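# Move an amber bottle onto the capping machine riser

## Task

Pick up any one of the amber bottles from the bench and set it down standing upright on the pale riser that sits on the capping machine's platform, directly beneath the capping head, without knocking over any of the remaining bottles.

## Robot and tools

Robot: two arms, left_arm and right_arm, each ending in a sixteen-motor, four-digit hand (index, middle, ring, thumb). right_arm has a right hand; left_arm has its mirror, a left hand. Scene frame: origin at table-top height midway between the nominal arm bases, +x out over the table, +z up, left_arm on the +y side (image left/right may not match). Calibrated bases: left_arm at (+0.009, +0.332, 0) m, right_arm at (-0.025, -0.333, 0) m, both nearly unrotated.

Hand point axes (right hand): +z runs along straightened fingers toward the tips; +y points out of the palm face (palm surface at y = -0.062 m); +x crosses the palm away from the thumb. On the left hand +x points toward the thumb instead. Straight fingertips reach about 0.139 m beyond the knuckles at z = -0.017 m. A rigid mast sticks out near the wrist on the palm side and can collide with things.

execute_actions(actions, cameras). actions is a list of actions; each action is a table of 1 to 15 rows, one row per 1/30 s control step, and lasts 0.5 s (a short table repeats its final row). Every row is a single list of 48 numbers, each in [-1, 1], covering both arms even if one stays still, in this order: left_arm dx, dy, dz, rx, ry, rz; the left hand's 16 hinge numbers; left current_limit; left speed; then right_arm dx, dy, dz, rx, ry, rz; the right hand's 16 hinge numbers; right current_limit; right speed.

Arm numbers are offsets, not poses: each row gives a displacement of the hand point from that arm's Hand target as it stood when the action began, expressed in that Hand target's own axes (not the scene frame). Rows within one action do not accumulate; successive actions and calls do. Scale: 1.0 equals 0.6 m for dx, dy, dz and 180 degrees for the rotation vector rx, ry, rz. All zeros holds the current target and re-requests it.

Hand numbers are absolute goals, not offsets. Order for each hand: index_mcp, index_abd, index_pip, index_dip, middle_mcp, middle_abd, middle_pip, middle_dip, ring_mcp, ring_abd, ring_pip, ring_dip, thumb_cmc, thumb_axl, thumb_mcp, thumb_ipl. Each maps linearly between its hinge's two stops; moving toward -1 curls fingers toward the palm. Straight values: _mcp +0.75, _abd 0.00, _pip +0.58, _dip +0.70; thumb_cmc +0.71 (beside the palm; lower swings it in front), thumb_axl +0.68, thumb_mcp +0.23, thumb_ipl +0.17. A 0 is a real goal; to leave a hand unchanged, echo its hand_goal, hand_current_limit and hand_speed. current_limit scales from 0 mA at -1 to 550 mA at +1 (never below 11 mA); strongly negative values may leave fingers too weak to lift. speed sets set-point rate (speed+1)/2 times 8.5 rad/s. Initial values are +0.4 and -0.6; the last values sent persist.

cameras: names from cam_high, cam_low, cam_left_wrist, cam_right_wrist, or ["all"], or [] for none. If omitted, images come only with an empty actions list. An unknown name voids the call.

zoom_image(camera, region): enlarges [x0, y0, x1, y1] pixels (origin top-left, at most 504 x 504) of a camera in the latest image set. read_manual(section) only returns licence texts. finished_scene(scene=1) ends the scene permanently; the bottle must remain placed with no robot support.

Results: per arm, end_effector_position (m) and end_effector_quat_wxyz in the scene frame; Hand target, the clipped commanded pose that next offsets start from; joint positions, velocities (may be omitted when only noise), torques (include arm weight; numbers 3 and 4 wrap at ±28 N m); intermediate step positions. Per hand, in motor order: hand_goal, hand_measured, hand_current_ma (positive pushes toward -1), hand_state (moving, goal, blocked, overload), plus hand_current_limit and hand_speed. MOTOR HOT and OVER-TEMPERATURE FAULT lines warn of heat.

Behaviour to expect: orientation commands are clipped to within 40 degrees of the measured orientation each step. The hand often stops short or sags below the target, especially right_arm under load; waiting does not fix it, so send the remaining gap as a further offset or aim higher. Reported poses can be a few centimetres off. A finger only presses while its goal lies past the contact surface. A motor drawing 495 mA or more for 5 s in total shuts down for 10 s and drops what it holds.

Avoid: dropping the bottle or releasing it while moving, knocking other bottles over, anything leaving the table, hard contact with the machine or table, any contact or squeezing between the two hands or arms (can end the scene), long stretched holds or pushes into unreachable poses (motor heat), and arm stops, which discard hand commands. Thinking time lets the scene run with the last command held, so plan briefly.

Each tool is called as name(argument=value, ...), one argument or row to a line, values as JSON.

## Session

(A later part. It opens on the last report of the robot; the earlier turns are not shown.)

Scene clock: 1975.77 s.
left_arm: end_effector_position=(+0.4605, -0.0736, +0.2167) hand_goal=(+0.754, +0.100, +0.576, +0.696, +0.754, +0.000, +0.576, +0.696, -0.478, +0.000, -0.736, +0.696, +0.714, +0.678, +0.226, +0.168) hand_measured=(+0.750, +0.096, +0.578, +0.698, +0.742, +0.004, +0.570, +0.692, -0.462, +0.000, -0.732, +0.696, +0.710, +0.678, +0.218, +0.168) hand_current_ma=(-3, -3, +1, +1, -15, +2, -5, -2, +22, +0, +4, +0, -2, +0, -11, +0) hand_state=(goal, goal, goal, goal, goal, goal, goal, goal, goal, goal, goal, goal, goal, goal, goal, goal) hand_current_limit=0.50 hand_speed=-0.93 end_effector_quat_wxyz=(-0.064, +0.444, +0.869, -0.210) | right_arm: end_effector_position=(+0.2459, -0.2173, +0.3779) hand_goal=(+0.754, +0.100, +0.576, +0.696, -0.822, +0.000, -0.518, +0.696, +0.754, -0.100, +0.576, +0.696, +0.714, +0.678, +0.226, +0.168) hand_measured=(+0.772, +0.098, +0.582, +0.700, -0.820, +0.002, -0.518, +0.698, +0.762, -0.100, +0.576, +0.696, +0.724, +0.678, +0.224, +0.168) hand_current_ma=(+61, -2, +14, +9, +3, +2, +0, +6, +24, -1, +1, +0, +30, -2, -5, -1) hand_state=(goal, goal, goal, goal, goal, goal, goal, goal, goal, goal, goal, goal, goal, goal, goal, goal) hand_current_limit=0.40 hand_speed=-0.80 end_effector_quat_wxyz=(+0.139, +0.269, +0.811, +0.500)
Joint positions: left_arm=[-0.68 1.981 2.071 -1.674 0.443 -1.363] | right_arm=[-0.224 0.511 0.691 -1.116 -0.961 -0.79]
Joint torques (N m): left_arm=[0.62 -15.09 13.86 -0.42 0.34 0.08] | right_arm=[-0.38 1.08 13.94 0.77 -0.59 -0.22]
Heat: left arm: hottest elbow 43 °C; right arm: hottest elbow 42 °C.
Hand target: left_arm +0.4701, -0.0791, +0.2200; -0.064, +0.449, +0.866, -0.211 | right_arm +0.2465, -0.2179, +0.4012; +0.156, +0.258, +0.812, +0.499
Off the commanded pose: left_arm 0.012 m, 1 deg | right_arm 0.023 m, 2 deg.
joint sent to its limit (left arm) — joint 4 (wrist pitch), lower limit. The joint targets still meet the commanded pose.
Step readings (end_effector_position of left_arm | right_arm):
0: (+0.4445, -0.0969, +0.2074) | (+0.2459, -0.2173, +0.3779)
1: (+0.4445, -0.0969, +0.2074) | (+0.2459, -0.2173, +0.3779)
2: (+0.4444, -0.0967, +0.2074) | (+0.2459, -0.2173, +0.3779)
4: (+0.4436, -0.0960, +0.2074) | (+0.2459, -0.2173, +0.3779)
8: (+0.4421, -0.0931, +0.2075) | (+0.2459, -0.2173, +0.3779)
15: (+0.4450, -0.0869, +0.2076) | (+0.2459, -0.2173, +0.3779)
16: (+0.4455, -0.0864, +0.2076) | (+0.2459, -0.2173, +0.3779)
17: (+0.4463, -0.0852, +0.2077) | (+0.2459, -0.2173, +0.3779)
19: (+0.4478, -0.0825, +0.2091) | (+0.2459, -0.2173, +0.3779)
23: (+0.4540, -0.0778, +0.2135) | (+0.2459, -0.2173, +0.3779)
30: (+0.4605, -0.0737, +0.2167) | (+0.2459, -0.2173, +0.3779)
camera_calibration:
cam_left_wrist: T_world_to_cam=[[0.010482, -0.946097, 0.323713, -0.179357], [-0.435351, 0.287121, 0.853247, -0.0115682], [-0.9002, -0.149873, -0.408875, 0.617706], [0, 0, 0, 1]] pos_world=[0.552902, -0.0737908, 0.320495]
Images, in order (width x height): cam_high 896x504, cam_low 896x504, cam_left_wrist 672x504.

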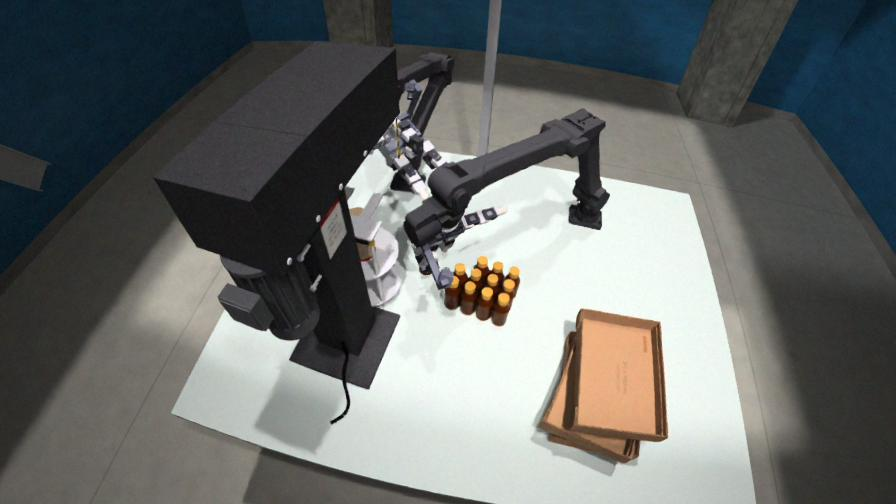

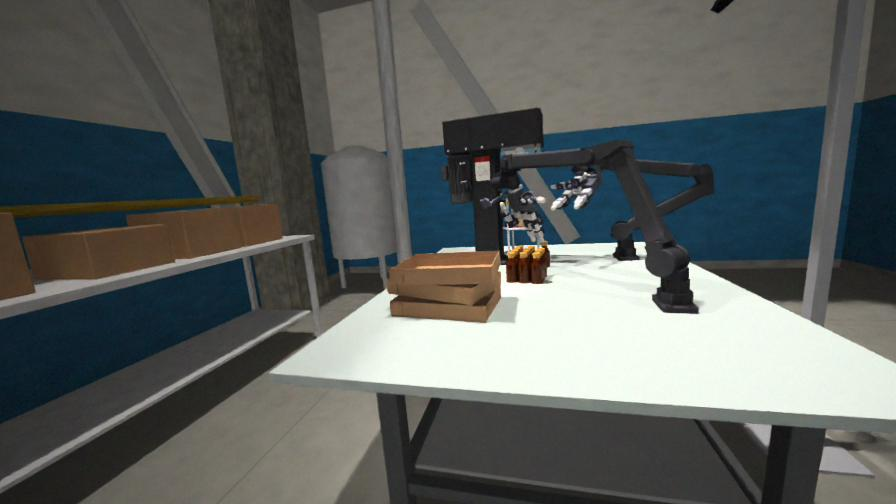

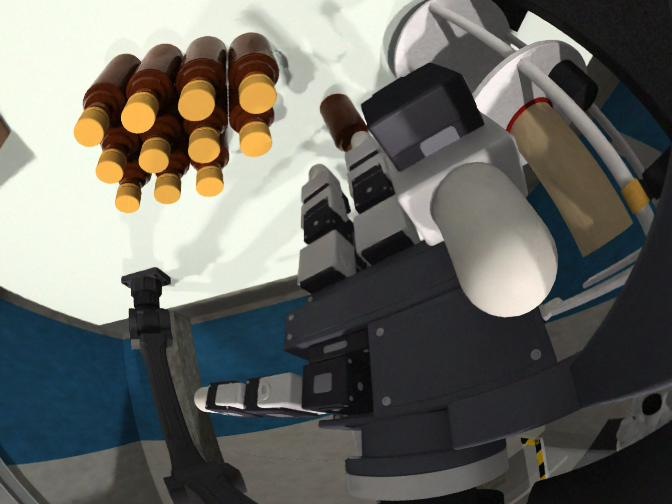

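execute_actions(
  actions=[
    [[0.0095,-0.0127,-0.0503,0,0,0,0.754,0.1,0.576,0.696,0.754,0.0,0.576,0.696,-0.479,0,-0.737,0.696,0.714,0.678,0.226,0.168,0.4,-0.8,0,0,0,0,0,0,0.754,0.1,0.576,0.696,-0.822,0,-0.518,0.696,0.754,-0.1,0.576,0.696,0.714,0.678,0.226,0.168,0.4,-0.8]],
    [[0.0687,0.0172,-0.0362,0,0,0,0.754,0.1,0.576,0.696,0.754,0.0,0.576,0.696,-0.479,0,-0.737,0.696,0.714,0.678,0.226,0.168,0.4,-0.8,0,0,0,0,0,0,0.754,0.1,0.576,0.696,-0.822,0,-0.518,0.696,0.754,-0.1,0.576,0.696,0.714,0.678,0.226,0.168,0.4,-0.8]],
    [[0.0982,0.0153,-0.0433,0,0,0,0.754,0.1,0.576,0.696,0.754,0.0,0.576,0.696,-0.479,0,-0.737,0.696,0.714,0.678,0.226,0.168,0.4,-0.8,0,0,0,0,0,0,0.754,0.1,0.576,0.696,-0.822,0,-0.518,0.696,0.754,-0.1,0.576,0.696,0.714,0.678,0.226,0.168,0.4,-0.8]],
    [[0.1368,0.0302,-0.026,0,0,0,0.754,0.1,0.576,0.696,0.754,0.0,0.576,0.696,-0.479,0,-0.737,0.696,0.714,0.678,0.226,0.168,0.4,-0.8,0,0,0,0,0,0,0.754,0.1,0.576,0.696,-0.822,0,-0.518,0.696,0.754,-0.1,0.576,0.696,0.714,0.678,0.226,0.168,0.4,-0.8]],
  ],
  cameras=["all"],
)

zoom_image(
  camera="cam_high",
  region=[360, 200, 540, 330],
)

zoom_image(
  camera="cam_right_wrist",
  region=[200, 60, 500, 300],
)

zoom_image(
  camera="cam_low",
  region=[490, 190, 590, 290],
)

Scene clock: 2007.10 s.
left_arm: end_effector_position=(+0.4113, +0.1170, +0.2774) hand_goal=(+0.754, +0.100, +0.576, +0.696, +0.754, +0.000, +0.576, +0.696, -0.478, +0.000, -0.736, +0.696, +0.714, +0.678, +0.226, +0.168) hand_measured=(+0.750, +0.098, +0.578, +0.698, +0.746, +0.000, +0.572, +0.692, -0.464, +0.000, -0.732, +0.696, +0.710, +0.678, +0.218, +0.168) hand_current_ma=(-4, -1, +0, +1, -11, +0, -4, -2, +21, +0, +3, +0, -3, +0, -11, +0) hand_state=(goal, goal, goal, goal, goal, goal, goal, goal, goal, goal, goal, goal, goal, goal, goal, goal) hand_current_limit=0.40 hand_speed=-0.80 end_effector_quat_wxyz=(-0.021, +0.437, +0.875, -0.206) | right_arm: end_effector_position=(+0.2459, -0.2173, +0.3779) hand_goal=(+0.754, +0.100, +0.576, +0.696, -0.822, +0.000, -0.518, +0.696, +0.754, -0.100, +0.576, +0.696, +0.714, +0.678, +0.226, +0.168) hand_measured=(+0.772, +0.098, +0.582, +0.700, -0.820, +0.002, -0.518, +0.698, +0.762, -0.100, +0.576, +0.696, +0.724, +0.678, +0.224, +0.168) hand_current_ma=(+61, -2, +14, +9, +3, +2, +0, +6, +24, -1, +1, +0, +30, -2, -5, -1) hand_state=(goal, goal, goal, goal, goal, goal, goal, goal, goal, goal, goal, goal, goal, goal, goal, goal) hand_current_limit=0.40 hand_speed=-0.80 end_effector_quat_wxyz=(+0.139, +0.269, +0.811, +0.500)
Joint positions: left_arm=[-0.45 1.514 1.601 -1.681 0.417 -1.151] | right_arm=[-0.224 0.511 0.691 -1.116 -0.961 -0.79]
Joint torques (N m): left_arm=[0.09 -11.46 9.87 -0.2 0.27 0.09] | right_arm=[-0.32 1.03 13.91 0.75 -0.59 -0.23]
Heat: left arm: hottest elbow 44 °C; right arm: hottest elbow 42 °C.
Hand target: left_arm +0.4102, +0.1161, +0.2772; -0.064, +0.449, +0.866, -0.211 | right_arm +0.2465, -0.2179, +0.4012; +0.156, +0.258, +0.812, +0.499
Off the commanded pose: left_arm 0.002 m, 5 deg | right_arm 0.023 m, 2 deg.
joint sent to its limit (left arm) — joint 4 (wrist pitch), lower limit. The joint targets are off in orientation, not in position.
Step readings (end_effector_position of left_arm | right_arm):
0: (+0.4605, -0.0736, +0.2167) | (+0.2459, -0.2173, +0.3779)
1: (+0.4605, -0.0736, +0.2167) | (+0.2459, -0.2173, +0.3779)
2: (+0.4605, -0.0736, +0.2167) | (+0.2459, -0.2173, +0.3779)
4: (+0.4607, -0.0734, +0.2170) | (+0.2459, -0.2173, +0.3779)
8: (+0.4611, -0.0723, +0.2194) | (+0.2459, -0.2173, +0.3779)
15: (+0.4608, -0.0704, +0.2286) | (+0.2459, -0.2173, +0.3779)
16: (+0.4609, -0.0702, +0.2297) | (+0.2459, -0.2173, +0.3779)
17: (+0.4610, -0.0693, +0.2315) | (+0.2459, -0.2173, +0.3779)
19: (+0.4589, -0.0631, +0.2340) | (+0.2459, -0.2173, +0.3779)
23: (+0.4563, -0.0426, +0.2454) | (+0.2459, -0.2173, +0.3779)
30: (+0.4624, -0.0251, +0.2683) | (+0.2459, -0.2173, +0.3779)
31: (+0.4619, -0.0247, +0.2684) | (+0.2459, -0.2173, +0.3779)
32: (+0.4603, -0.0223, +0.2673) | (+0.2459, -0.2173, +0.3779)
34: (+0.4507, -0.0118, +0.2614) | (+0.2459, -0.2173, +0.3779)
38: (+0.4382, +0.0141, +0.2581) | (+0.2459, -0.2173, +0.3779)
45: (+0.4419, +0.0346, +0.2784) | (+0.2459, -0.2173, +0.3779)
46: (+0.4413, +0.0353, +0.2793) | (+0.2459, -0.2173, +0.3779)
47: (+0.4395, +0.0386, +0.2786) | (+0.2459, -0.2173, +0.3779)
49: (+0.4272, +0.0523, +0.2716) | (+0.2459, -0.2173, +0.3779)
53: (+0.4108, +0.0910, +0.2637) | (+0.2459, -0.2173, +0.3779)
60: (+0.4125, +0.1165, +0.2790) | (+0.2459, -0.2173, +0.3779)
camera_calibration:
cam_left_wrist: T_world_to_cam=[[0.0180968, -0.936397, 0.350476, -0.0299213], [-0.509408, 0.292991, 0.809111, -0.0975396], [-0.860335, -0.193178, -0.471705, 0.632932], [0, 0, 0, 1]] pos_world=[0.495388, 0.122828, 0.387965]
cam_right_wrist: T_world_to_cam=[[0.810231, -0.182265, 0.55705, -0.414982], [-0.127443, -0.982465, -0.136093, -0.175825], [0.572087, 0.0392748, -0.819252, 0.298043], [0, 0, 0, 1]] pos_world=[0.143317, -0.260084, 0.45141]

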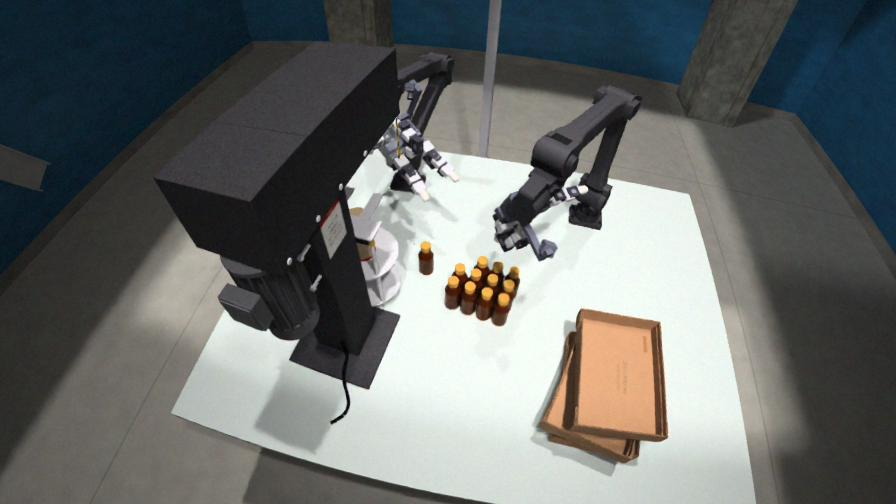

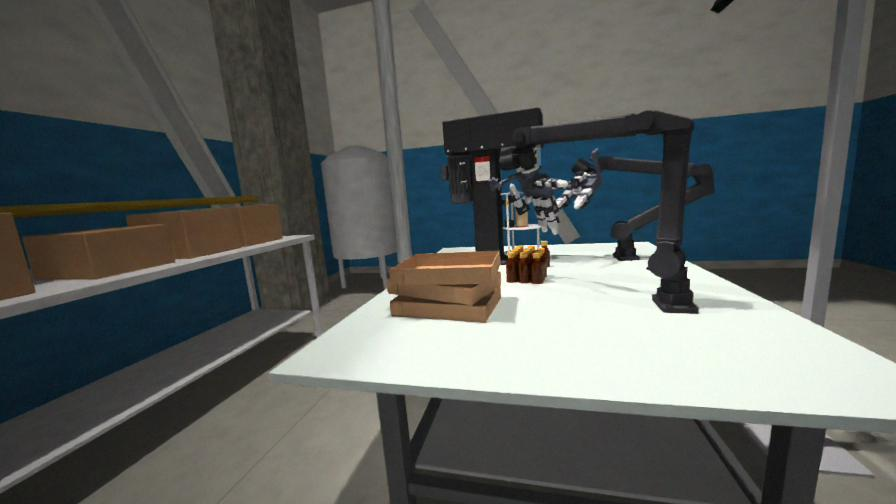

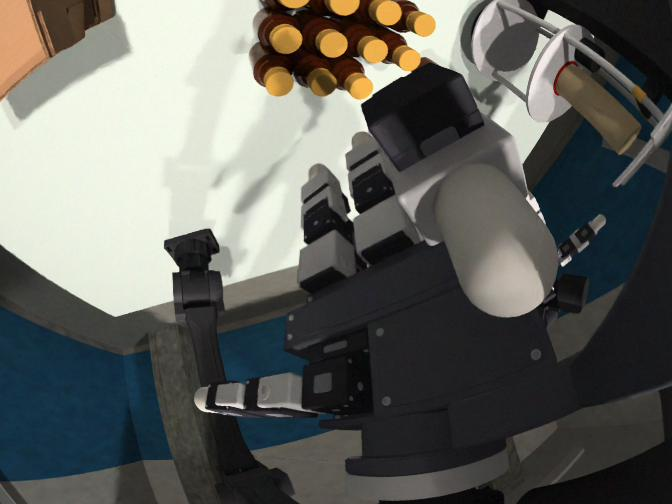

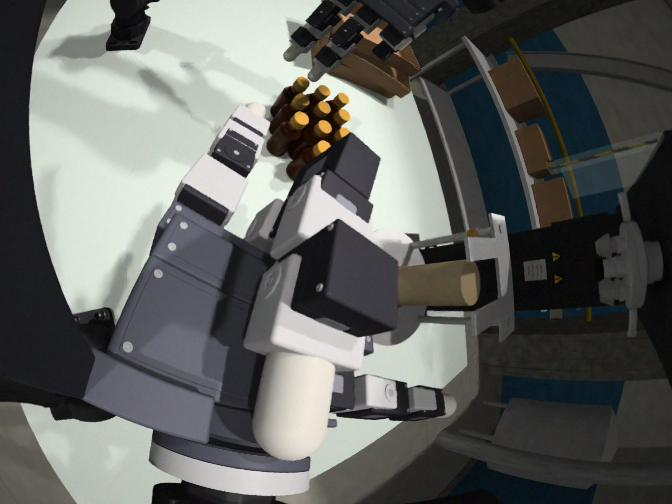

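Scaled by 2.800 from the camera's 896x504 image, which has a finer 1280x720 frame.

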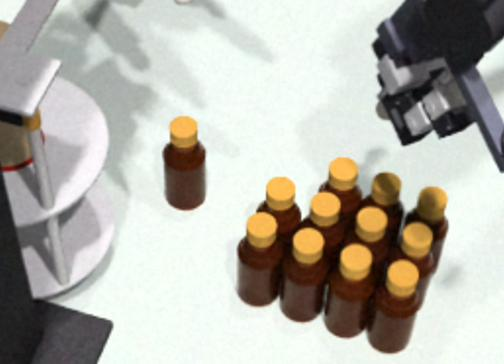

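Scaled by 1.680 from the camera's 672x504 image, which has a finer 960x720 frame.

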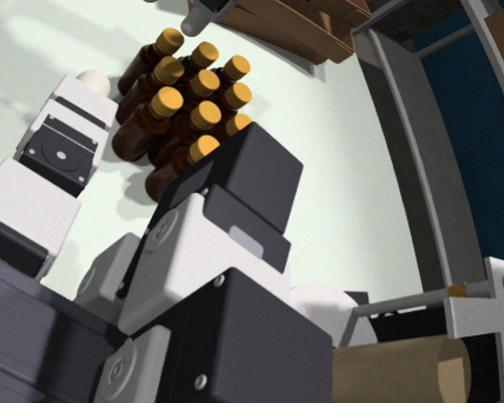

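Scaled by 5.040 from the camera's 896x504 image, which has a finer 1280x720 frame.

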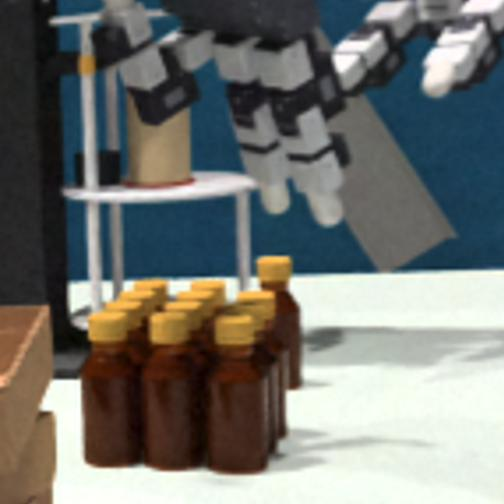

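execute_actions(
  actions=[
    [[0,0,0,0,0,0,0.754,0.1,0.576,0.696,0.754,0.0,0.576,0.696,-0.479,0,-0.737,0.696,0.714,0.678,0.226,0.168,0.4,-0.8,-0.0968,-0.1157,0.1067,0,0,0,0.754,0.1,0.576,0.696,-0.822,0,-0.518,0.696,0.754,-0.1,0.576,0.696,0.714,0.678,0.226,0.168,0.4,-0.8]],
    [[0,0,0,0,0,0,0.754,0.1,0.576,0.696,0.754,0.0,0.576,0.696,-0.479,0,-0.737,0.696,0.714,0.678,0.226,0.168,0.4,-0.8,0,0,0,-0.0273,-0.101,0.0446,0.754,0.1,0.576,0.696,-0.822,0,-0.518,0.696,0.754,-0.1,0.576,0.696,0.714,0.678,0.226,0.168,0.4,-0.8]],
  ],
  cameras=["all"],
)

zoom_image(
  camera="cam_high",
  region=[360, 180, 480, 300],
)

zoom_image(
  camera="cam_right_wrist",
  region=[200, 60, 500, 300],
)

Scene clock: 2064.53 s.
left_arm: end_effector_position=(+0.4114, +0.1169, +0.2774) hand_goal=(+0.754, +0.100, +0.576, +0.696, +0.754, +0.000, +0.576, +0.696, -0.478, +0.000, -0.736, +0.696, +0.714, +0.678, +0.226, +0.168) hand_measured=(+0.750, +0.098, +0.578, +0.698, +0.746, +0.000, +0.572, +0.692, -0.464, +0.000, -0.732, +0.696, +0.710, +0.678, +0.218, +0.168) hand_current_ma=(-4, -1, +0, +1, -11, +0, -4, -2, +21, +0, +3, +0, -3, +0, -11, +0) hand_state=(goal, goal, goal, goal, goal, goal, goal, goal, goal, goal, goal, goal, goal, goal, goal, goal) hand_current_limit=0.40 hand_speed=-0.80 end_effector_quat_wxyz=(-0.021, +0.437, +0.875, -0.206) | right_arm: end_effector_position=(+0.3085, -0.2315, +0.3019) hand_goal=(+0.754, +0.100, +0.576, +0.696, -0.822, +0.000, -0.518, +0.696, +0.754, -0.100, +0.576, +0.696, +0.714, +0.678, +0.226, +0.168) hand_measured=(+0.768, +0.098, +0.580, +0.700, -0.820, +0.002, -0.518, +0.698, +0.762, -0.100, +0.576, +0.696, +0.724, +0.678, +0.224, +0.168) hand_current_ma=(+46, -2, +12, +9, +2, +2, +0, +6, +24, -1, +1, +0, +30, -2, -5, -1) hand_state=(goal, goal, goal, goal, goal, goal, goal, goal, goal, goal, goal, goal, goal, goal, goal, goal) hand_current_limit=0.40 hand_speed=-0.80 end_effector_quat_wxyz=(+0.243, +0.381, +0.747, +0.488)
Joint positions: left_arm=[-0.45 1.514 1.601 -1.681 0.417 -1.149] | right_arm=[0.013 0.489 0.389 -0.394 -0.541 -0.261]
Joint torques (N m): left_arm=[0.44 -10.93 9.7 -0.13 0.27 0.08] | right_arm=[0.62 -0.91 10.02 3.3 -0.06 0.05]
Heat: left arm: hottest elbow 41 °C; right arm: hottest elbow 42 °C.
Hand target: left_arm +0.4102, +0.1161, +0.2772; -0.064, +0.449, +0.866, -0.211 | right_arm +0.3085, -0.2300, +0.3101; +0.258, +0.382, +0.736, +0.496
Off the commanded pose: left_arm 0.002 m, 5 deg | right_arm 0.008 m, 2 deg.
joint sent to its limit (left arm) — joint 4 (wrist pitch), lower limit. The joint targets are off in orientation, not in position.
Step readings (end_effector_position of left_arm | right_arm):
0: (+0.4114, +0.1170, +0.2774) | (+0.2459, -0.2173, +0.3779)
1: (+0.4114, +0.1170, +0.2774) | (+0.2461, -0.2173, +0.3778)
2: (+0.4114, +0.1170, +0.2774) | (+0.2473, -0.2176, +0.3771)
4: (+0.4114, +0.1170, +0.2774) | (+0.2564, -0.2212, +0.3700)
8: (+0.4114, +0.1169, +0.2774) | (+0.2815, -0.2319, +0.3237)
15: (+0.4114, +0.1169, +0.2774) | (+0.3019, -0.2330, +0.3003)
16: (+0.4114, +0.1169, +0.2774) | (+0.3029, -0.2325, +0.3016)
17: (+0.4114, +0.1169, +0.2774) | (+0.3056, -0.2333, +0.3009)
19: (+0.4114, +0.1169, +0.2774) | (+0.3096, -0.2344, +0.2996)
23: (+0.4114, +0.1169, +0.2774) | (+0.3032, -0.2306, +0.3049)
30: (+0.4114, +0.1169, +0.2774) | (+0.3041, -0.2287, +0.3074)
camera_calibration:
cam_left_wrist: T_world_to_cam=[[0.0169783, -0.936331, 0.350707, -0.0295624], [-0.509427, 0.293715, 0.808836, -0.0974317], [-0.860346, -0.192392, -0.472006, 0.633025], [0, 0, 0, 1]] pos_world=[0.495488, 0.122726, 0.387965]
cam_right_wrist: T_world_to_cam=[[0.668874, -0.43593, 0.602139, -0.454632], [-0.423425, -0.889184, -0.173389, -0.068014], [0.610998, -0.138985, -0.779336, 0.135212], [0, 0, 0, 1]] pos_world=[0.192679, -0.239872, 0.367334]

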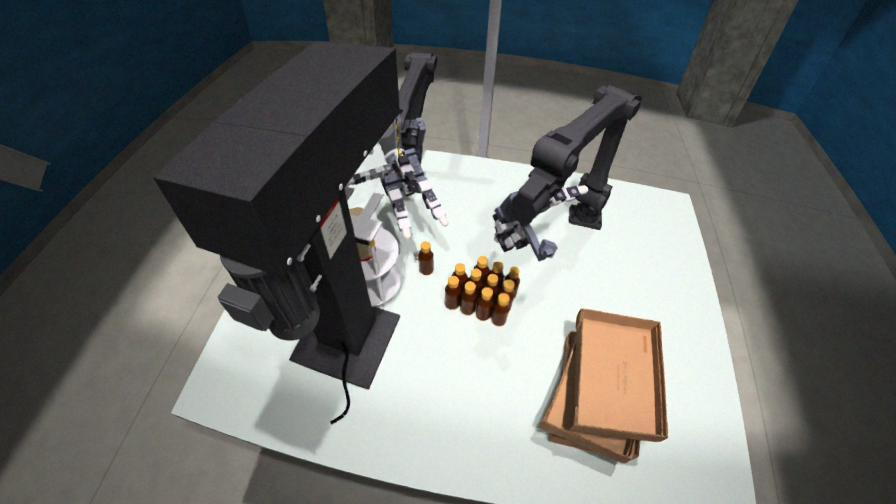

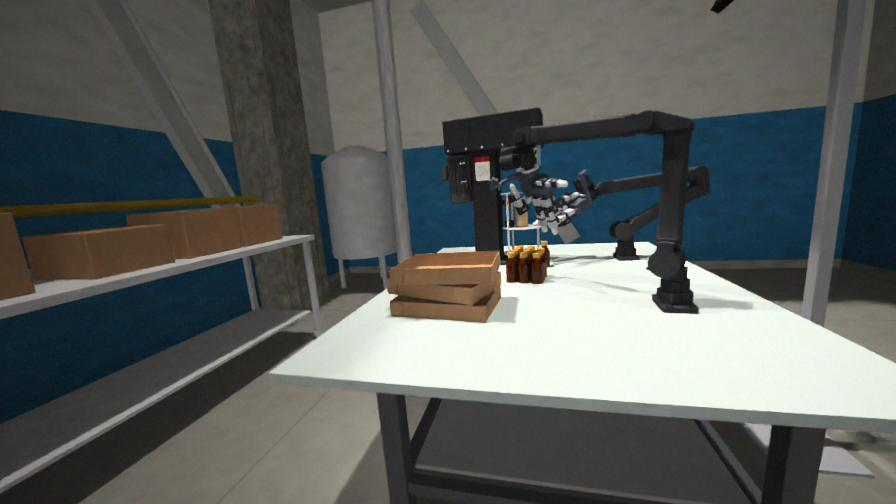

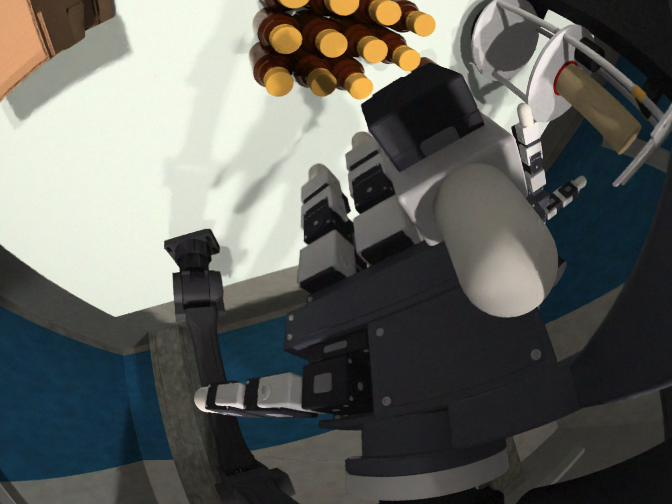

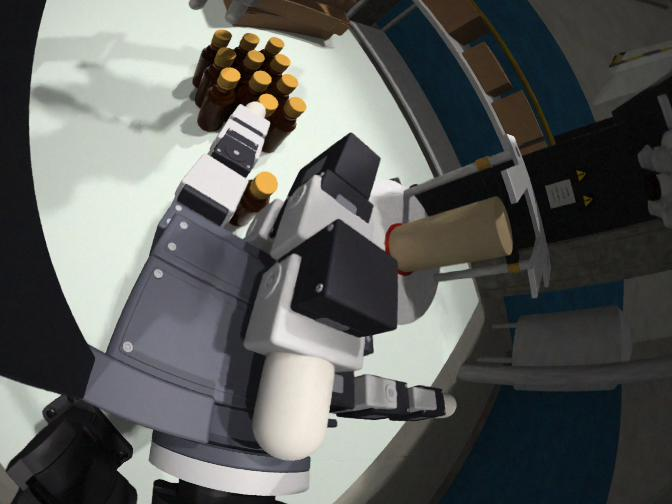

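Scaled by 4.200 from the camera's 896x504 image, which has a finer 1280x720 frame.

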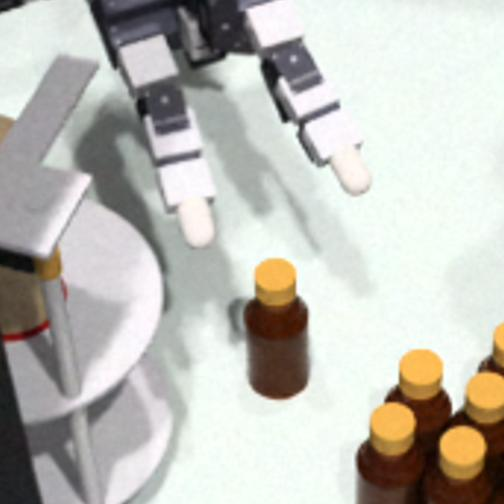

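Scaled by 1.680 from the camera's 672x504 image, which has a finer 960x720 frame.

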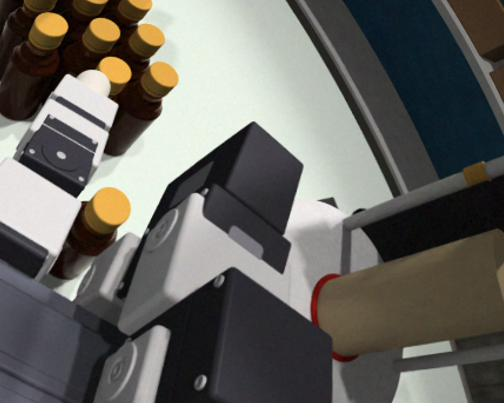

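execute_actions(
  actions=[
    [[0,0,0,0,0,0,0.754,0.1,0.576,0.696,0.754,0.0,0.576,0.696,-0.479,0,-0.737,0.696,0.714,0.678,0.226,0.168,0.4,-0.8,-0.005,-0.133,0.0712,0,0,0,0.754,0.1,0.576,0.696,-0.822,0,-0.518,0.696,0.754,-0.1,0.576,0.696,0.714,0.678,0.226,0.168,0.4,-0.8]],
  ],
  cameras=["cam_high", "cam_right_wrist", "cam_low"],
)

zoom_image(
  camera="cam_high",
  region=[360, 180, 480, 300],
)

zoom_image(
  camera="cam_right_wrist",
  region=[180, 60, 380, 260],
)

Scene clock: 2082.20 s.
left_arm: end_effector_position=(+0.4114, +0.1169, +0.2774) hand_goal=(+0.754, +0.100, +0.576, +0.696, +0.754, +0.000, +0.576, +0.696, -0.478, +0.000, -0.736, +0.696, +0.714, +0.678, +0.226, +0.168) hand_measured=(+0.750, +0.098, +0.578, +0.698, +0.746, +0.000, +0.572, +0.692, -0.464, +0.000, -0.732, +0.696, +0.710, +0.678, +0.218, +0.168) hand_current_ma=(-4, -1, +0, +1, -11, +0, -4, -2, +21, +0, +3, +0, -3, +0, -11, +0) hand_state=(goal, goal, goal, goal, goal, goal, goal, goal, goal, goal, goal, goal, goal, goal, goal, goal) hand_current_limit=0.40 hand_speed=-0.80 end_effector_quat_wxyz=(-0.021, +0.437, +0.875, -0.206) | right_arm: end_effector_position=(+0.3147, -0.2282, +0.2158) hand_goal=(+0.754, +0.100, +0.576, +0.696, -0.822, +0.000, -0.518, +0.696, +0.754, -0.100, +0.576, +0.696, +0.714, +0.678, +0.226, +0.168) hand_measured=(+0.766, +0.098, +0.580, +0.700, -0.822, +0.002, -0.518, +0.698, +0.762, -0.100, +0.576, +0.696, +0.724, +0.678, +0.224, +0.168) hand_current_ma=(+40, -2, +11, +8, +1, +2, +0, +6, +26, -1, +1, +0, +30, -2, -5, -1) hand_state=(goal, goal, goal, goal, goal, goal, goal, goal, goal, goal, goal, goal, goal, goal, goal, goal) hand_current_limit=0.40 hand_speed=-0.80 end_effector_quat_wxyz=(+0.253, +0.384, +0.742, +0.488)
Joint positions: left_arm=[-0.45 1.514 1.601 -1.681 0.417 -1.149] | right_arm=[0.05 0.664 0.179 0.021 -0.492 -0.233]
Joint torques (N m): left_arm=[0.38 -11.05 9.78 -0.08 0.25 0.1] | right_arm=[0.56 0.09 9.46 3.48 -0.02 0.05]
Heat: left arm: hottest elbow 40 °C; right arm: hottest elbow 42 °C.
Hand target: left_arm +0.4102, +0.1161, +0.2772; -0.064, +0.449, +0.866, -0.211 | right_arm +0.3181, -0.2269, +0.2202; +0.258, +0.382, +0.736, +0.496
Off the commanded pose: left_arm 0.002 m, 5 deg | right_arm 0.006 m, 1 deg.
joint sent to its limit (left arm) — joint 4 (wrist pitch), lower limit. The joint targets are off in orientation, not in position.
Step readings (end_effector_position of left_arm | right_arm):
0: (+0.4114, +0.1169, +0.2774) | (+0.3085, -0.2316, +0.3019)
1: (+0.4114, +0.1169, +0.2774) | (+0.3085, -0.2317, +0.3010)
2: (+0.4114, +0.1169, +0.2774) | (+0.3088, -0.2320, +0.2988)
4: (+0.4114, +0.1169, +0.2774) | (+0.3081, -0.2322, +0.2865)
8: (+0.4114, +0.1169, +0.2774) | (+0.3050, -0.2314, +0.2284)
15: (+0.4114, +0.1169, +0.2774) | (+0.3117, -0.2284, +0.2075)
camera_calibration:
cam_right_wrist: T_world_to_cam=[[0.650818, -0.447877, 0.613059, -0.404922], [-0.436709, -0.881354, -0.180277, -0.0699128], [0.621065, -0.1504, -0.769193, 0.0567536], [0, 0, 0, 1]] pos_world=[0.197751, -0.234438, 0.279292]
Images, in order (width x height): cam_high 896x504, cam_low 896x504, cam_right_wrist 672x504.

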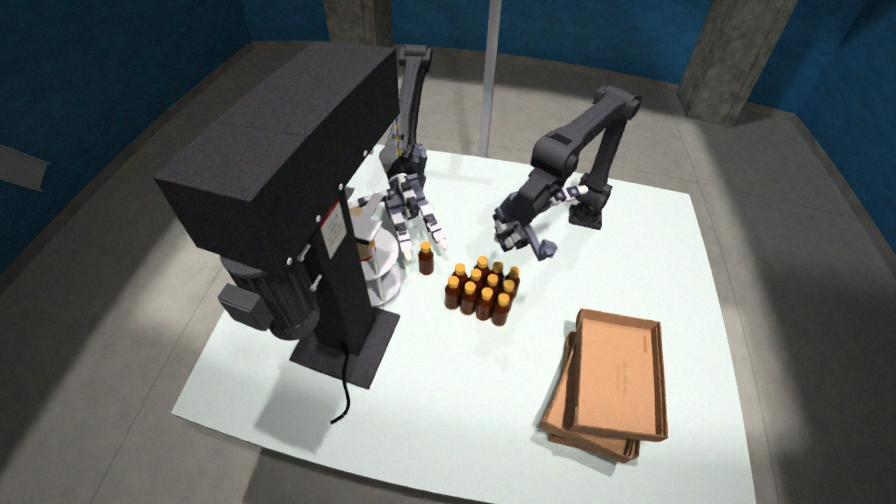

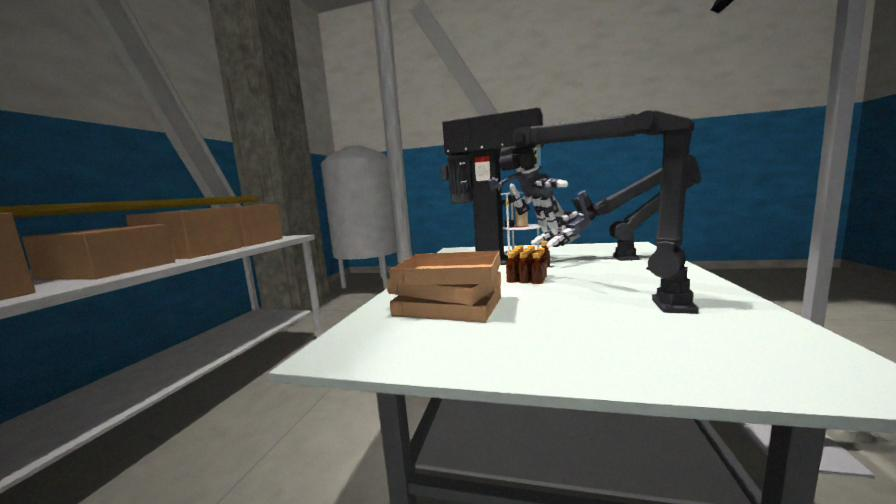

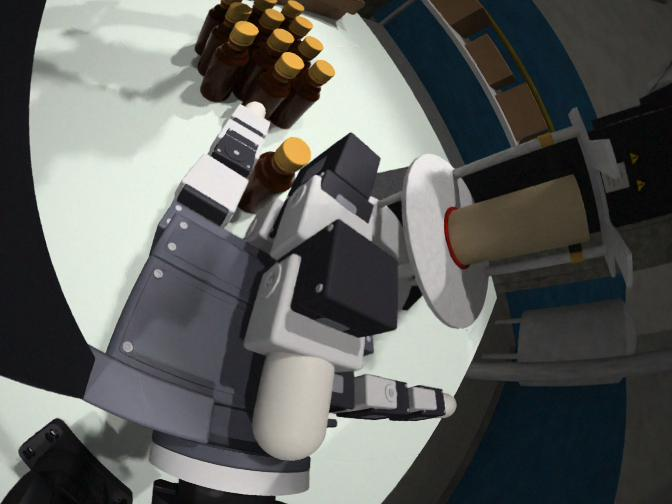

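Scaled by 4.200 from the camera's 896x504 image, which has a finer 1280x720 frame.

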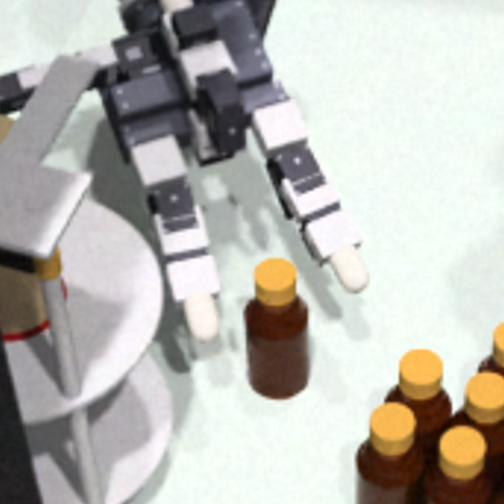

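Scaled by 2.520 from the camera's 672x504 image, which has a finer 960x720 frame.

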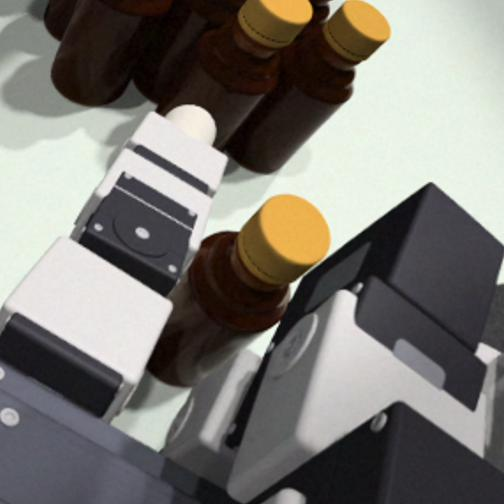

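execute_actions(
  actions=[],
  cameras=["cam_high","cam_right_wrist"],
)

Scene clock: 2095.33 s.
left_arm: end_effector_position=(+0.4114, +0.1169, +0.2774) hand_goal=(+0.754, +0.100, +0.576, +0.696, +0.754, +0.000, +0.576, +0.696, -0.478, +0.000, -0.736, +0.696, +0.714, +0.678, +0.226, +0.168) hand_measured=(+0.750, +0.098, +0.578, +0.698, +0.746, +0.000, +0.572, +0.692, -0.464, +0.000, -0.732, +0.696, +0.710, +0.678, +0.218, +0.168) hand_current_ma=(-4, -1, +0, +1, -11, +0, -4, -2, +21, +0, +3, +0, -3, +0, -11, +0) hand_state=(goal, goal, goal, goal, goal, goal, goal, goal, goal, goal, goal, goal, goal, goal, goal, goal) hand_current_limit=0.40 hand_speed=-0.80 end_effector_quat_wxyz=(-0.021, +0.437, +0.875, -0.206) | right_arm: end_effector_position=(+0.3147, -0.2283, +0.2159) hand_goal=(+0.754, +0.100, +0.576, +0.696, -0.822, +0.000, -0.518, +0.696, +0.754, -0.100, +0.576, +0.696, +0.714, +0.678, +0.226, +0.168) hand_measured=(+0.766, +0.098, +0.580, +0.700, -0.822, +0.002, -0.518, +0.698, +0.762, -0.100, +0.576, +0.696, +0.724, +0.678, +0.224, +0.168) hand_current_ma=(+40, -2, +11, +8, +1, +2, +0, +6, +26, -1, +1, +0, +30, -2, -5, -1) hand_state=(goal, goal, goal, goal, goal, goal, goal, goal, goal, goal, goal, goal, goal, goal, goal, goal) hand_current_limit=0.40 hand_speed=-0.80 end_effector_quat_wxyz=(+0.253, +0.384, +0.741, +0.489)
Joint positions: left_arm=[-0.45 1.514 1.601 -1.681 0.417 -1.149] | right_arm=[0.05 0.664 0.179 0.022 -0.492 -0.232]
Joint velocities: within noise
Joint torques (N m): left_arm=[0.62 -11.34 9.52 -0.09 0.26 0.09] | right_arm=[0.56 0.03 9.48 3.36 -0.02 0.04]
Heat: left arm: hottest elbow 40 °C; right arm: hottest elbow 42 °C.
Hand target: left_arm +0.4102, +0.1161, +0.2772; -0.064, +0.449, +0.866, -0.211 | right_arm +0.3182, -0.2269, +0.2202; +0.258, +0.382, +0.736, +0.496
Off the commanded pose: left_arm 0.002 m, 5 deg | right_arm 0.006 m, 1 deg.
camera_calibration:
cam_right_wrist: T_world_to_cam=[[0.650673, -0.448363, 0.612858, -0.405056], [-0.436959, -0.88114, -0.180716, -0.0697594], [0.62104, -0.150207, -0.769251, 0.056882], [0, 0, 0, 1]] pos_world=[0.197751, -0.234536, 0.279392]
Images, in order (width x height): cam_high 896x504, cam_right_wrist 672x504.

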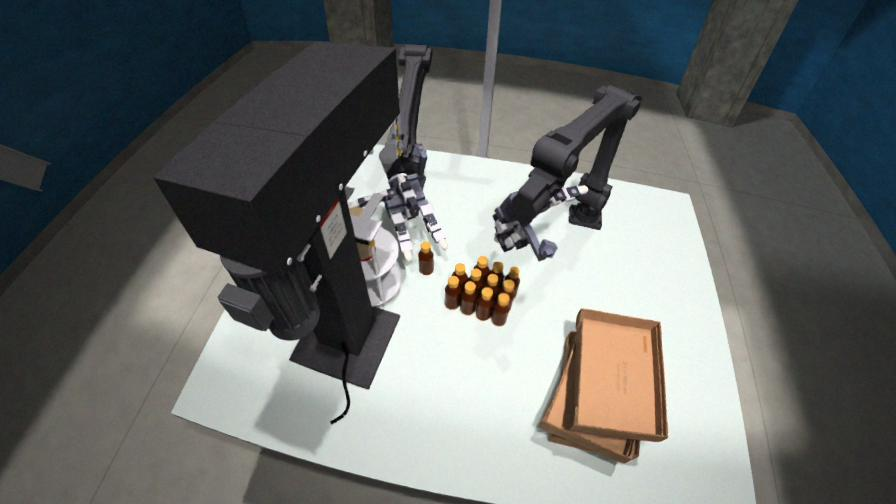

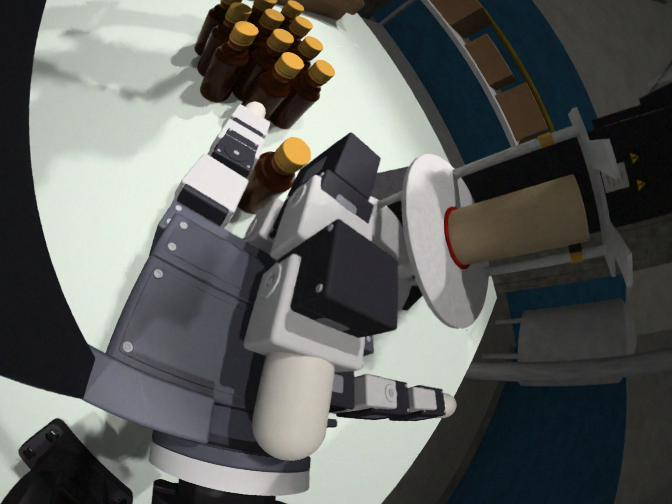

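execute_actions(
  actions=[
    [[0,0,0,0,0,0,0.754,0.1,0.576,0.696,0.754,0.0,0.576,0.696,-0.479,0,-0.737,0.696,0.714,0.678,0.226,0.168,0.4,-0.8,0,-0.0155,0.0062,0,0,0,0.754,0.1,0.576,0.696,-0.822,0.0,-0.518,0.696,0.754,-0.1,0.576,0.696,0.714,0.678,0.226,0.168,0.4,-0.8],[0,0,0,0,0,0,0.754,0.1,0.576,0.696,0.754,0.0,0.576,0.696,-0.479,0,-0.737,0.696,0.714,0.678,0.226,0.168,0.4,-0.8,0,-0.031,0.0124,0,0,0,0.754,0.1,0.576,0.696,-0.822,0.0,-0.518,0.696,0.754,-0.1,0.576,0.696,0.714,0.678,0.226,0.168,0.4,-0.8],[0,0,0,0,0,0,0.754,0.1,0.576,0.696,0.754,0.0,0.576,0.696,-0.479,0,-0.737,0.696,0.714,0.678,0.226,0.168,0.4,-0.8,0,-0.0465,0.0188,0,0,0,0.754,0.1,0.576,0.696,-0.822,0.0,-0.518,0.696,0.754,-0.1,0.576,0.696,0.714,0.678,0.226,0.168,0.4,-0.8]],
  ],
  cameras=["cam_high","cam_right_wrist"],
)

Scene clock: 2106.17 s.
left_arm: end_effector_position=(+0.4114, +0.1169, +0.2774) hand_goal=(+0.754, +0.100, +0.576, +0.696, +0.754, +0.000, +0.576, +0.696, -0.478, +0.000, -0.736, +0.696, +0.714, +0.678, +0.226, +0.168) hand_measured=(+0.750, +0.098, +0.578, +0.698, +0.746, +0.000, +0.572, +0.692, -0.464, +0.000, -0.732, +0.696, +0.710, +0.678, +0.218, +0.168) hand_current_ma=(-4, -1, +0, +1, -11, +0, -4, -2, +21, +0, +3, +0, -3, +0, -11, +0) hand_state=(goal, goal, goal, goal, goal, goal, goal, goal, goal, goal, goal, goal, goal, goal, goal, goal) hand_current_limit=0.40 hand_speed=-0.80 end_effector_quat_wxyz=(-0.021, +0.437, +0.875, -0.206) | right_arm: end_effector_position=(+0.3166, -0.2283, +0.1871) hand_goal=(+0.754, +0.100, +0.576, +0.696, -0.822, +0.000, -0.518, +0.696, +0.754, -0.100, +0.576, +0.696, +0.714, +0.678, +0.226, +0.168) hand_measured=(+0.766, +0.098, +0.580, +0.700, -0.822, +0.002, -0.518, +0.698, +0.762, -0.100, +0.576, +0.696, +0.724, +0.678, +0.224, +0.168) hand_current_ma=(+40, -2, +11, +8, +1, +2, +0, +6, +26, -1, +1, +0, +30, -2, -5, -1) hand_state=(goal, goal, goal, goal, goal, goal, goal, goal, goal, goal, goal, goal, goal, goal, goal, goal) hand_current_limit=0.40 hand_speed=-0.80 end_effector_quat_wxyz=(+0.256, +0.384, +0.740, +0.490)
Joint positions: left_arm=[-0.45 1.514 1.601 -1.681 0.417 -1.149] | right_arm=[0.051 0.809 0.122 0.23 -0.489 -0.23]
Joint torques (N m): left_arm=[0.91 -11.28 9.84 -0.1 0.26 0.08] | right_arm=[0.5 -0.5 8.29 3.36 -0.04 0.04]
Heat: left arm: hottest elbow 40 °C; right arm: hottest elbow 41 °C.
Hand target: left_arm +0.4102, +0.1161, +0.2772; -0.064, +0.449, +0.866, -0.211 | right_arm +0.3182, -0.2269, +0.1901; +0.258, +0.382, +0.736, +0.496
Off the commanded pose: left_arm 0.002 m, 5 deg | right_arm 0.004 m, 1 deg.
joint sent to its limit (left arm) — joint 4 (wrist pitch), lower limit. The joint targets are off in orientation, not in position.
Step readings (end_effector_position of left_arm | right_arm):
0: (+0.4114, +0.1169, +0.2774) | (+0.3147, -0.2283, +0.2159)
1: (+0.4114, +0.1169, +0.2774) | (+0.3148, -0.2283, +0.2158)
2: (+0.4114, +0.1169, +0.2774) | (+0.3148, -0.2282, +0.2158)
4: (+0.4114, +0.1169, +0.2774) | (+0.3156, -0.2283, +0.2141)
8: (+0.4114, +0.1169, +0.2774) | (+0.3156, -0.2285, +0.1968)
15: (+0.4114, +0.1169, +0.2774) | (+0.3157, -0.2283, +0.1829)
camera_calibration:
cam_right_wrist: T_world_to_cam=[[0.64629, -0.450381, 0.616008, -0.38828], [-0.438127, -0.879945, -0.183689, -0.0729924], [0.624783, -0.151173, -0.766024, 0.0315056], [0, 0, 0, 1]] pos_world=[0.199278, -0.234341, 0.24991]
Images, in order (width x height): cam_high 896x504, cam_right_wrist 672x504.

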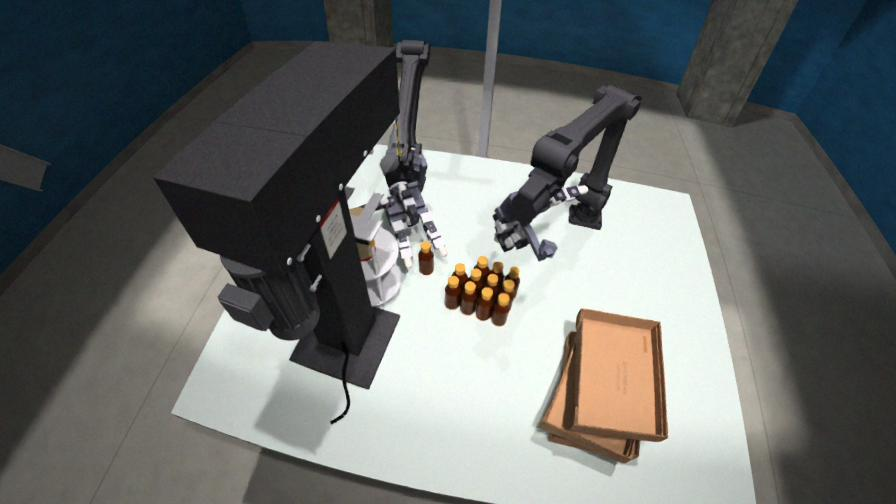

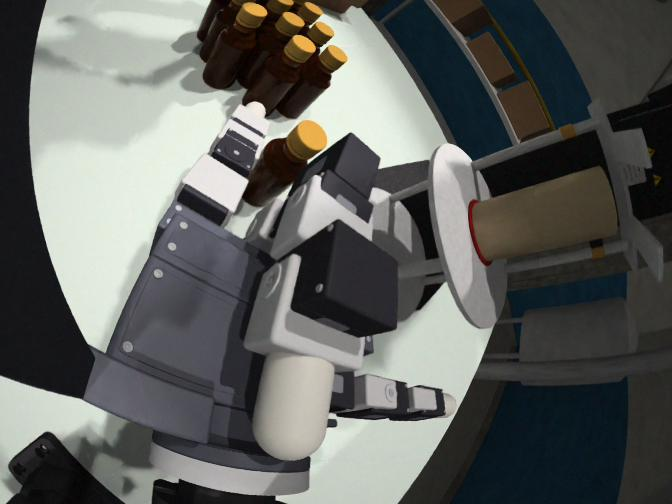

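execute_actions(
  actions=[
    [[0,0,0,0,0,0,0.754,0.1,0.576,0.696,0.754,0.0,0.576,0.696,-0.479,0,-0.737,0.696,0.714,0.678,0.226,0.168,0.4,-0.8,0,-0.0247,0.01,0,0,0,0.754,0.1,0.576,0.696,-0.822,0.0,-0.518,0.696,0.754,-0.1,0.576,0.696,0.714,0.678,0.226,0.168,0.4,-0.8],[0,0,0,0,0,0,0.754,0.1,0.576,0.696,0.754,0.0,0.576,0.696,-0.479,0,-0.737,0.696,0.714,0.678,0.226,0.168,0.4,-0.8,0,-0.0494,0.02,0,0,0,0.754,0.1,0.576,0.696,-0.822,0.0,-0.518,0.696,0.754,-0.1,0.576,0.696,0.714,0.678,0.226,0.168,0.4,-0.8],[0,0,0,0,0,0,0.754,0.1,0.576,0.696,0.754,0.0,0.576,0.696,-0.479,0,-0.737,0.696,0.714,0.678,0.226,0.168,0.4,-0.8,0,-0.0742,0.03,0,0,0,0.754,0.1,0.576,0.696,-0.822,0.0,-0.518,0.696,0.754,-0.1,0.576,0.696,0.714,0.678,0.226,0.168,0.4,-0.8]],
  ],
  cameras=["cam_high","cam_right_wrist"],
)

zoom_image(
  camera="cam_high",
  region=[330, 150, 530, 330],
)

Scene clock: 2113.23 s.
left_arm: end_effector_position=(+0.4114, +0.1169, +0.2774) hand_goal=(+0.754, +0.100, +0.576, +0.696, +0.754, +0.000, +0.576, +0.696, -0.478, +0.000, -0.736, +0.696, +0.714, +0.678, +0.226, +0.168) hand_measured=(+0.750, +0.098, +0.578, +0.698, +0.746, +0.000, +0.572, +0.692, -0.464, +0.000, -0.732, +0.696, +0.710, +0.678, +0.218, +0.168) hand_current_ma=(-4, -1, +0, +1, -11, +0, -4, -2, +21, +0, +3, +0, -3, +0, -11, +0) hand_state=(goal, goal, goal, goal, goal, goal, goal, goal, goal, goal, goal, goal, goal, goal, goal, goal) hand_current_limit=0.40 hand_speed=-0.80 end_effector_quat_wxyz=(-0.021, +0.437, +0.875, -0.206) | right_arm: end_effector_position=(+0.3174, -0.2288, +0.1398) hand_goal=(+0.754, +0.100, +0.576, +0.696, -0.822, +0.000, -0.518, +0.696, +0.754, -0.100, +0.576, +0.696, +0.714, +0.678, +0.226, +0.168) hand_measured=(+0.766, +0.098, +0.580, +0.700, -0.822, +0.002, -0.518, +0.698, +0.762, -0.100, +0.576, +0.696, +0.724, +0.678, +0.224, +0.168) hand_current_ma=(+40, -2, +11, +8, +1, +2, +0, +6, +26, -1, +1, +0, +30, -2, -5, -1) hand_state=(goal, goal, goal, goal, goal, goal, goal, goal, goal, goal, goal, goal, goal, goal, goal, goal) hand_current_limit=0.40 hand_speed=-0.80 end_effector_quat_wxyz=(+0.254, +0.387, +0.741, +0.487)
Joint positions: left_arm=[-0.45 1.514 1.601 -1.681 0.417 -1.149] | right_arm=[0.051 1.16 0.059 0.635 -0.485 -0.23]
Joint torques (N m): left_arm=[0.5 -10.99 9.98 -0.17 0.22 0.04] | right_arm=[0.44 -1.96 5.56 3.37 -0.18 0]
Heat: left arm: hottest elbow 40 °C; right arm: hottest elbow 41 °C.
Hand target: left_arm +0.4102, +0.1161, +0.2772; -0.064, +0.449, +0.866, -0.211 | right_arm +0.3182, -0.2270, +0.1419; +0.258, +0.383, +0.736, +0.496
Off the commanded pose: left_arm 0.002 m, 5 deg | right_arm 0.003 m, 1 deg.
joint sent to its limit (left arm) — joint 4 (wrist pitch), lower limit. The joint targets are off in orientation, not in position.
Step readings (end_effector_position of left_arm | right_arm):
0: (+0.4114, +0.1169, +0.2774) | (+0.3166, -0.2283, +0.1870)
1: (+0.4114, +0.1169, +0.2774) | (+0.3166, -0.2283, +0.1871)
2: (+0.4114, +0.1169, +0.2774) | (+0.3166, -0.2283, +0.1871)
4: (+0.4114, +0.1169, +0.2774) | (+0.3167, -0.2284, +0.1835)
8: (+0.4114, +0.1169, +0.2774) | (+0.3148, -0.2289, +0.1538)
15: (+0.4114, +0.1169, +0.2774) | (+0.3149, -0.2290, +0.1333)
camera_calibration:
cam_right_wrist: T_world_to_cam=[[0.650278, -0.451337, 0.611093, -0.360768], [-0.442582, -0.878856, -0.178138, -0.080876], [0.617463, -0.154619, -0.771254, -0.00295022], [0, 0, 0, 1]] pos_world=[0.200627, -0.234362, 0.20378]
Images, in order (width x height): cam_high 896x504, cam_right_wrist 672x504.

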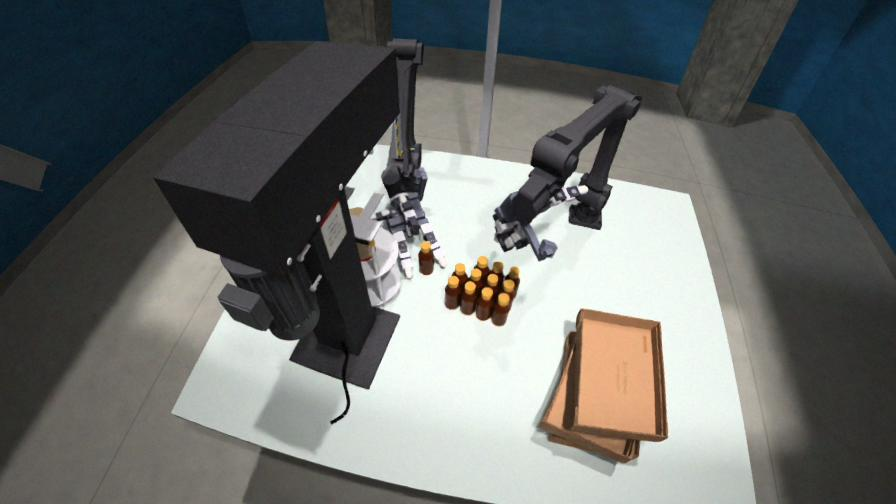

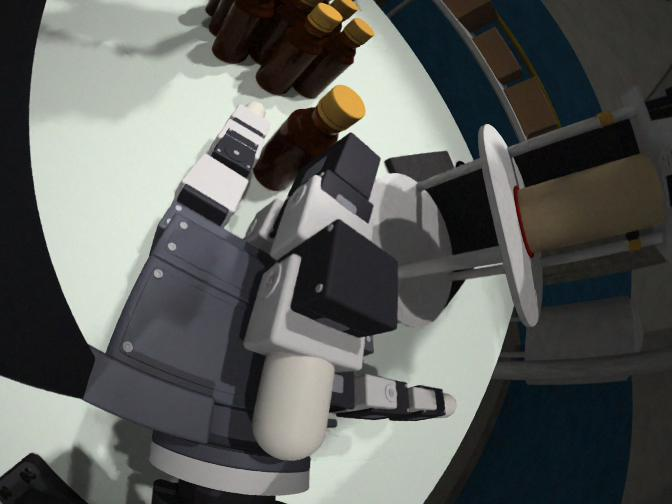

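Scaled by 2.520 from the camera's 896x504 image, which has a finer 1280x720 frame.

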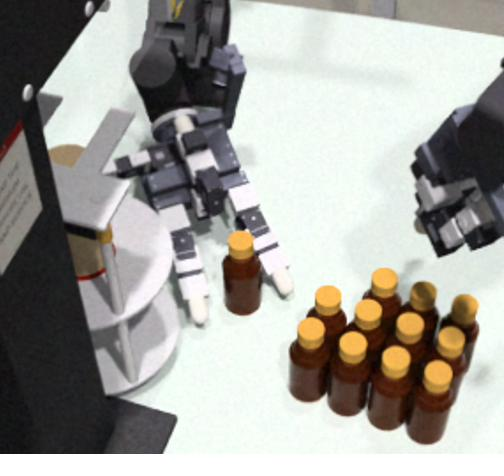

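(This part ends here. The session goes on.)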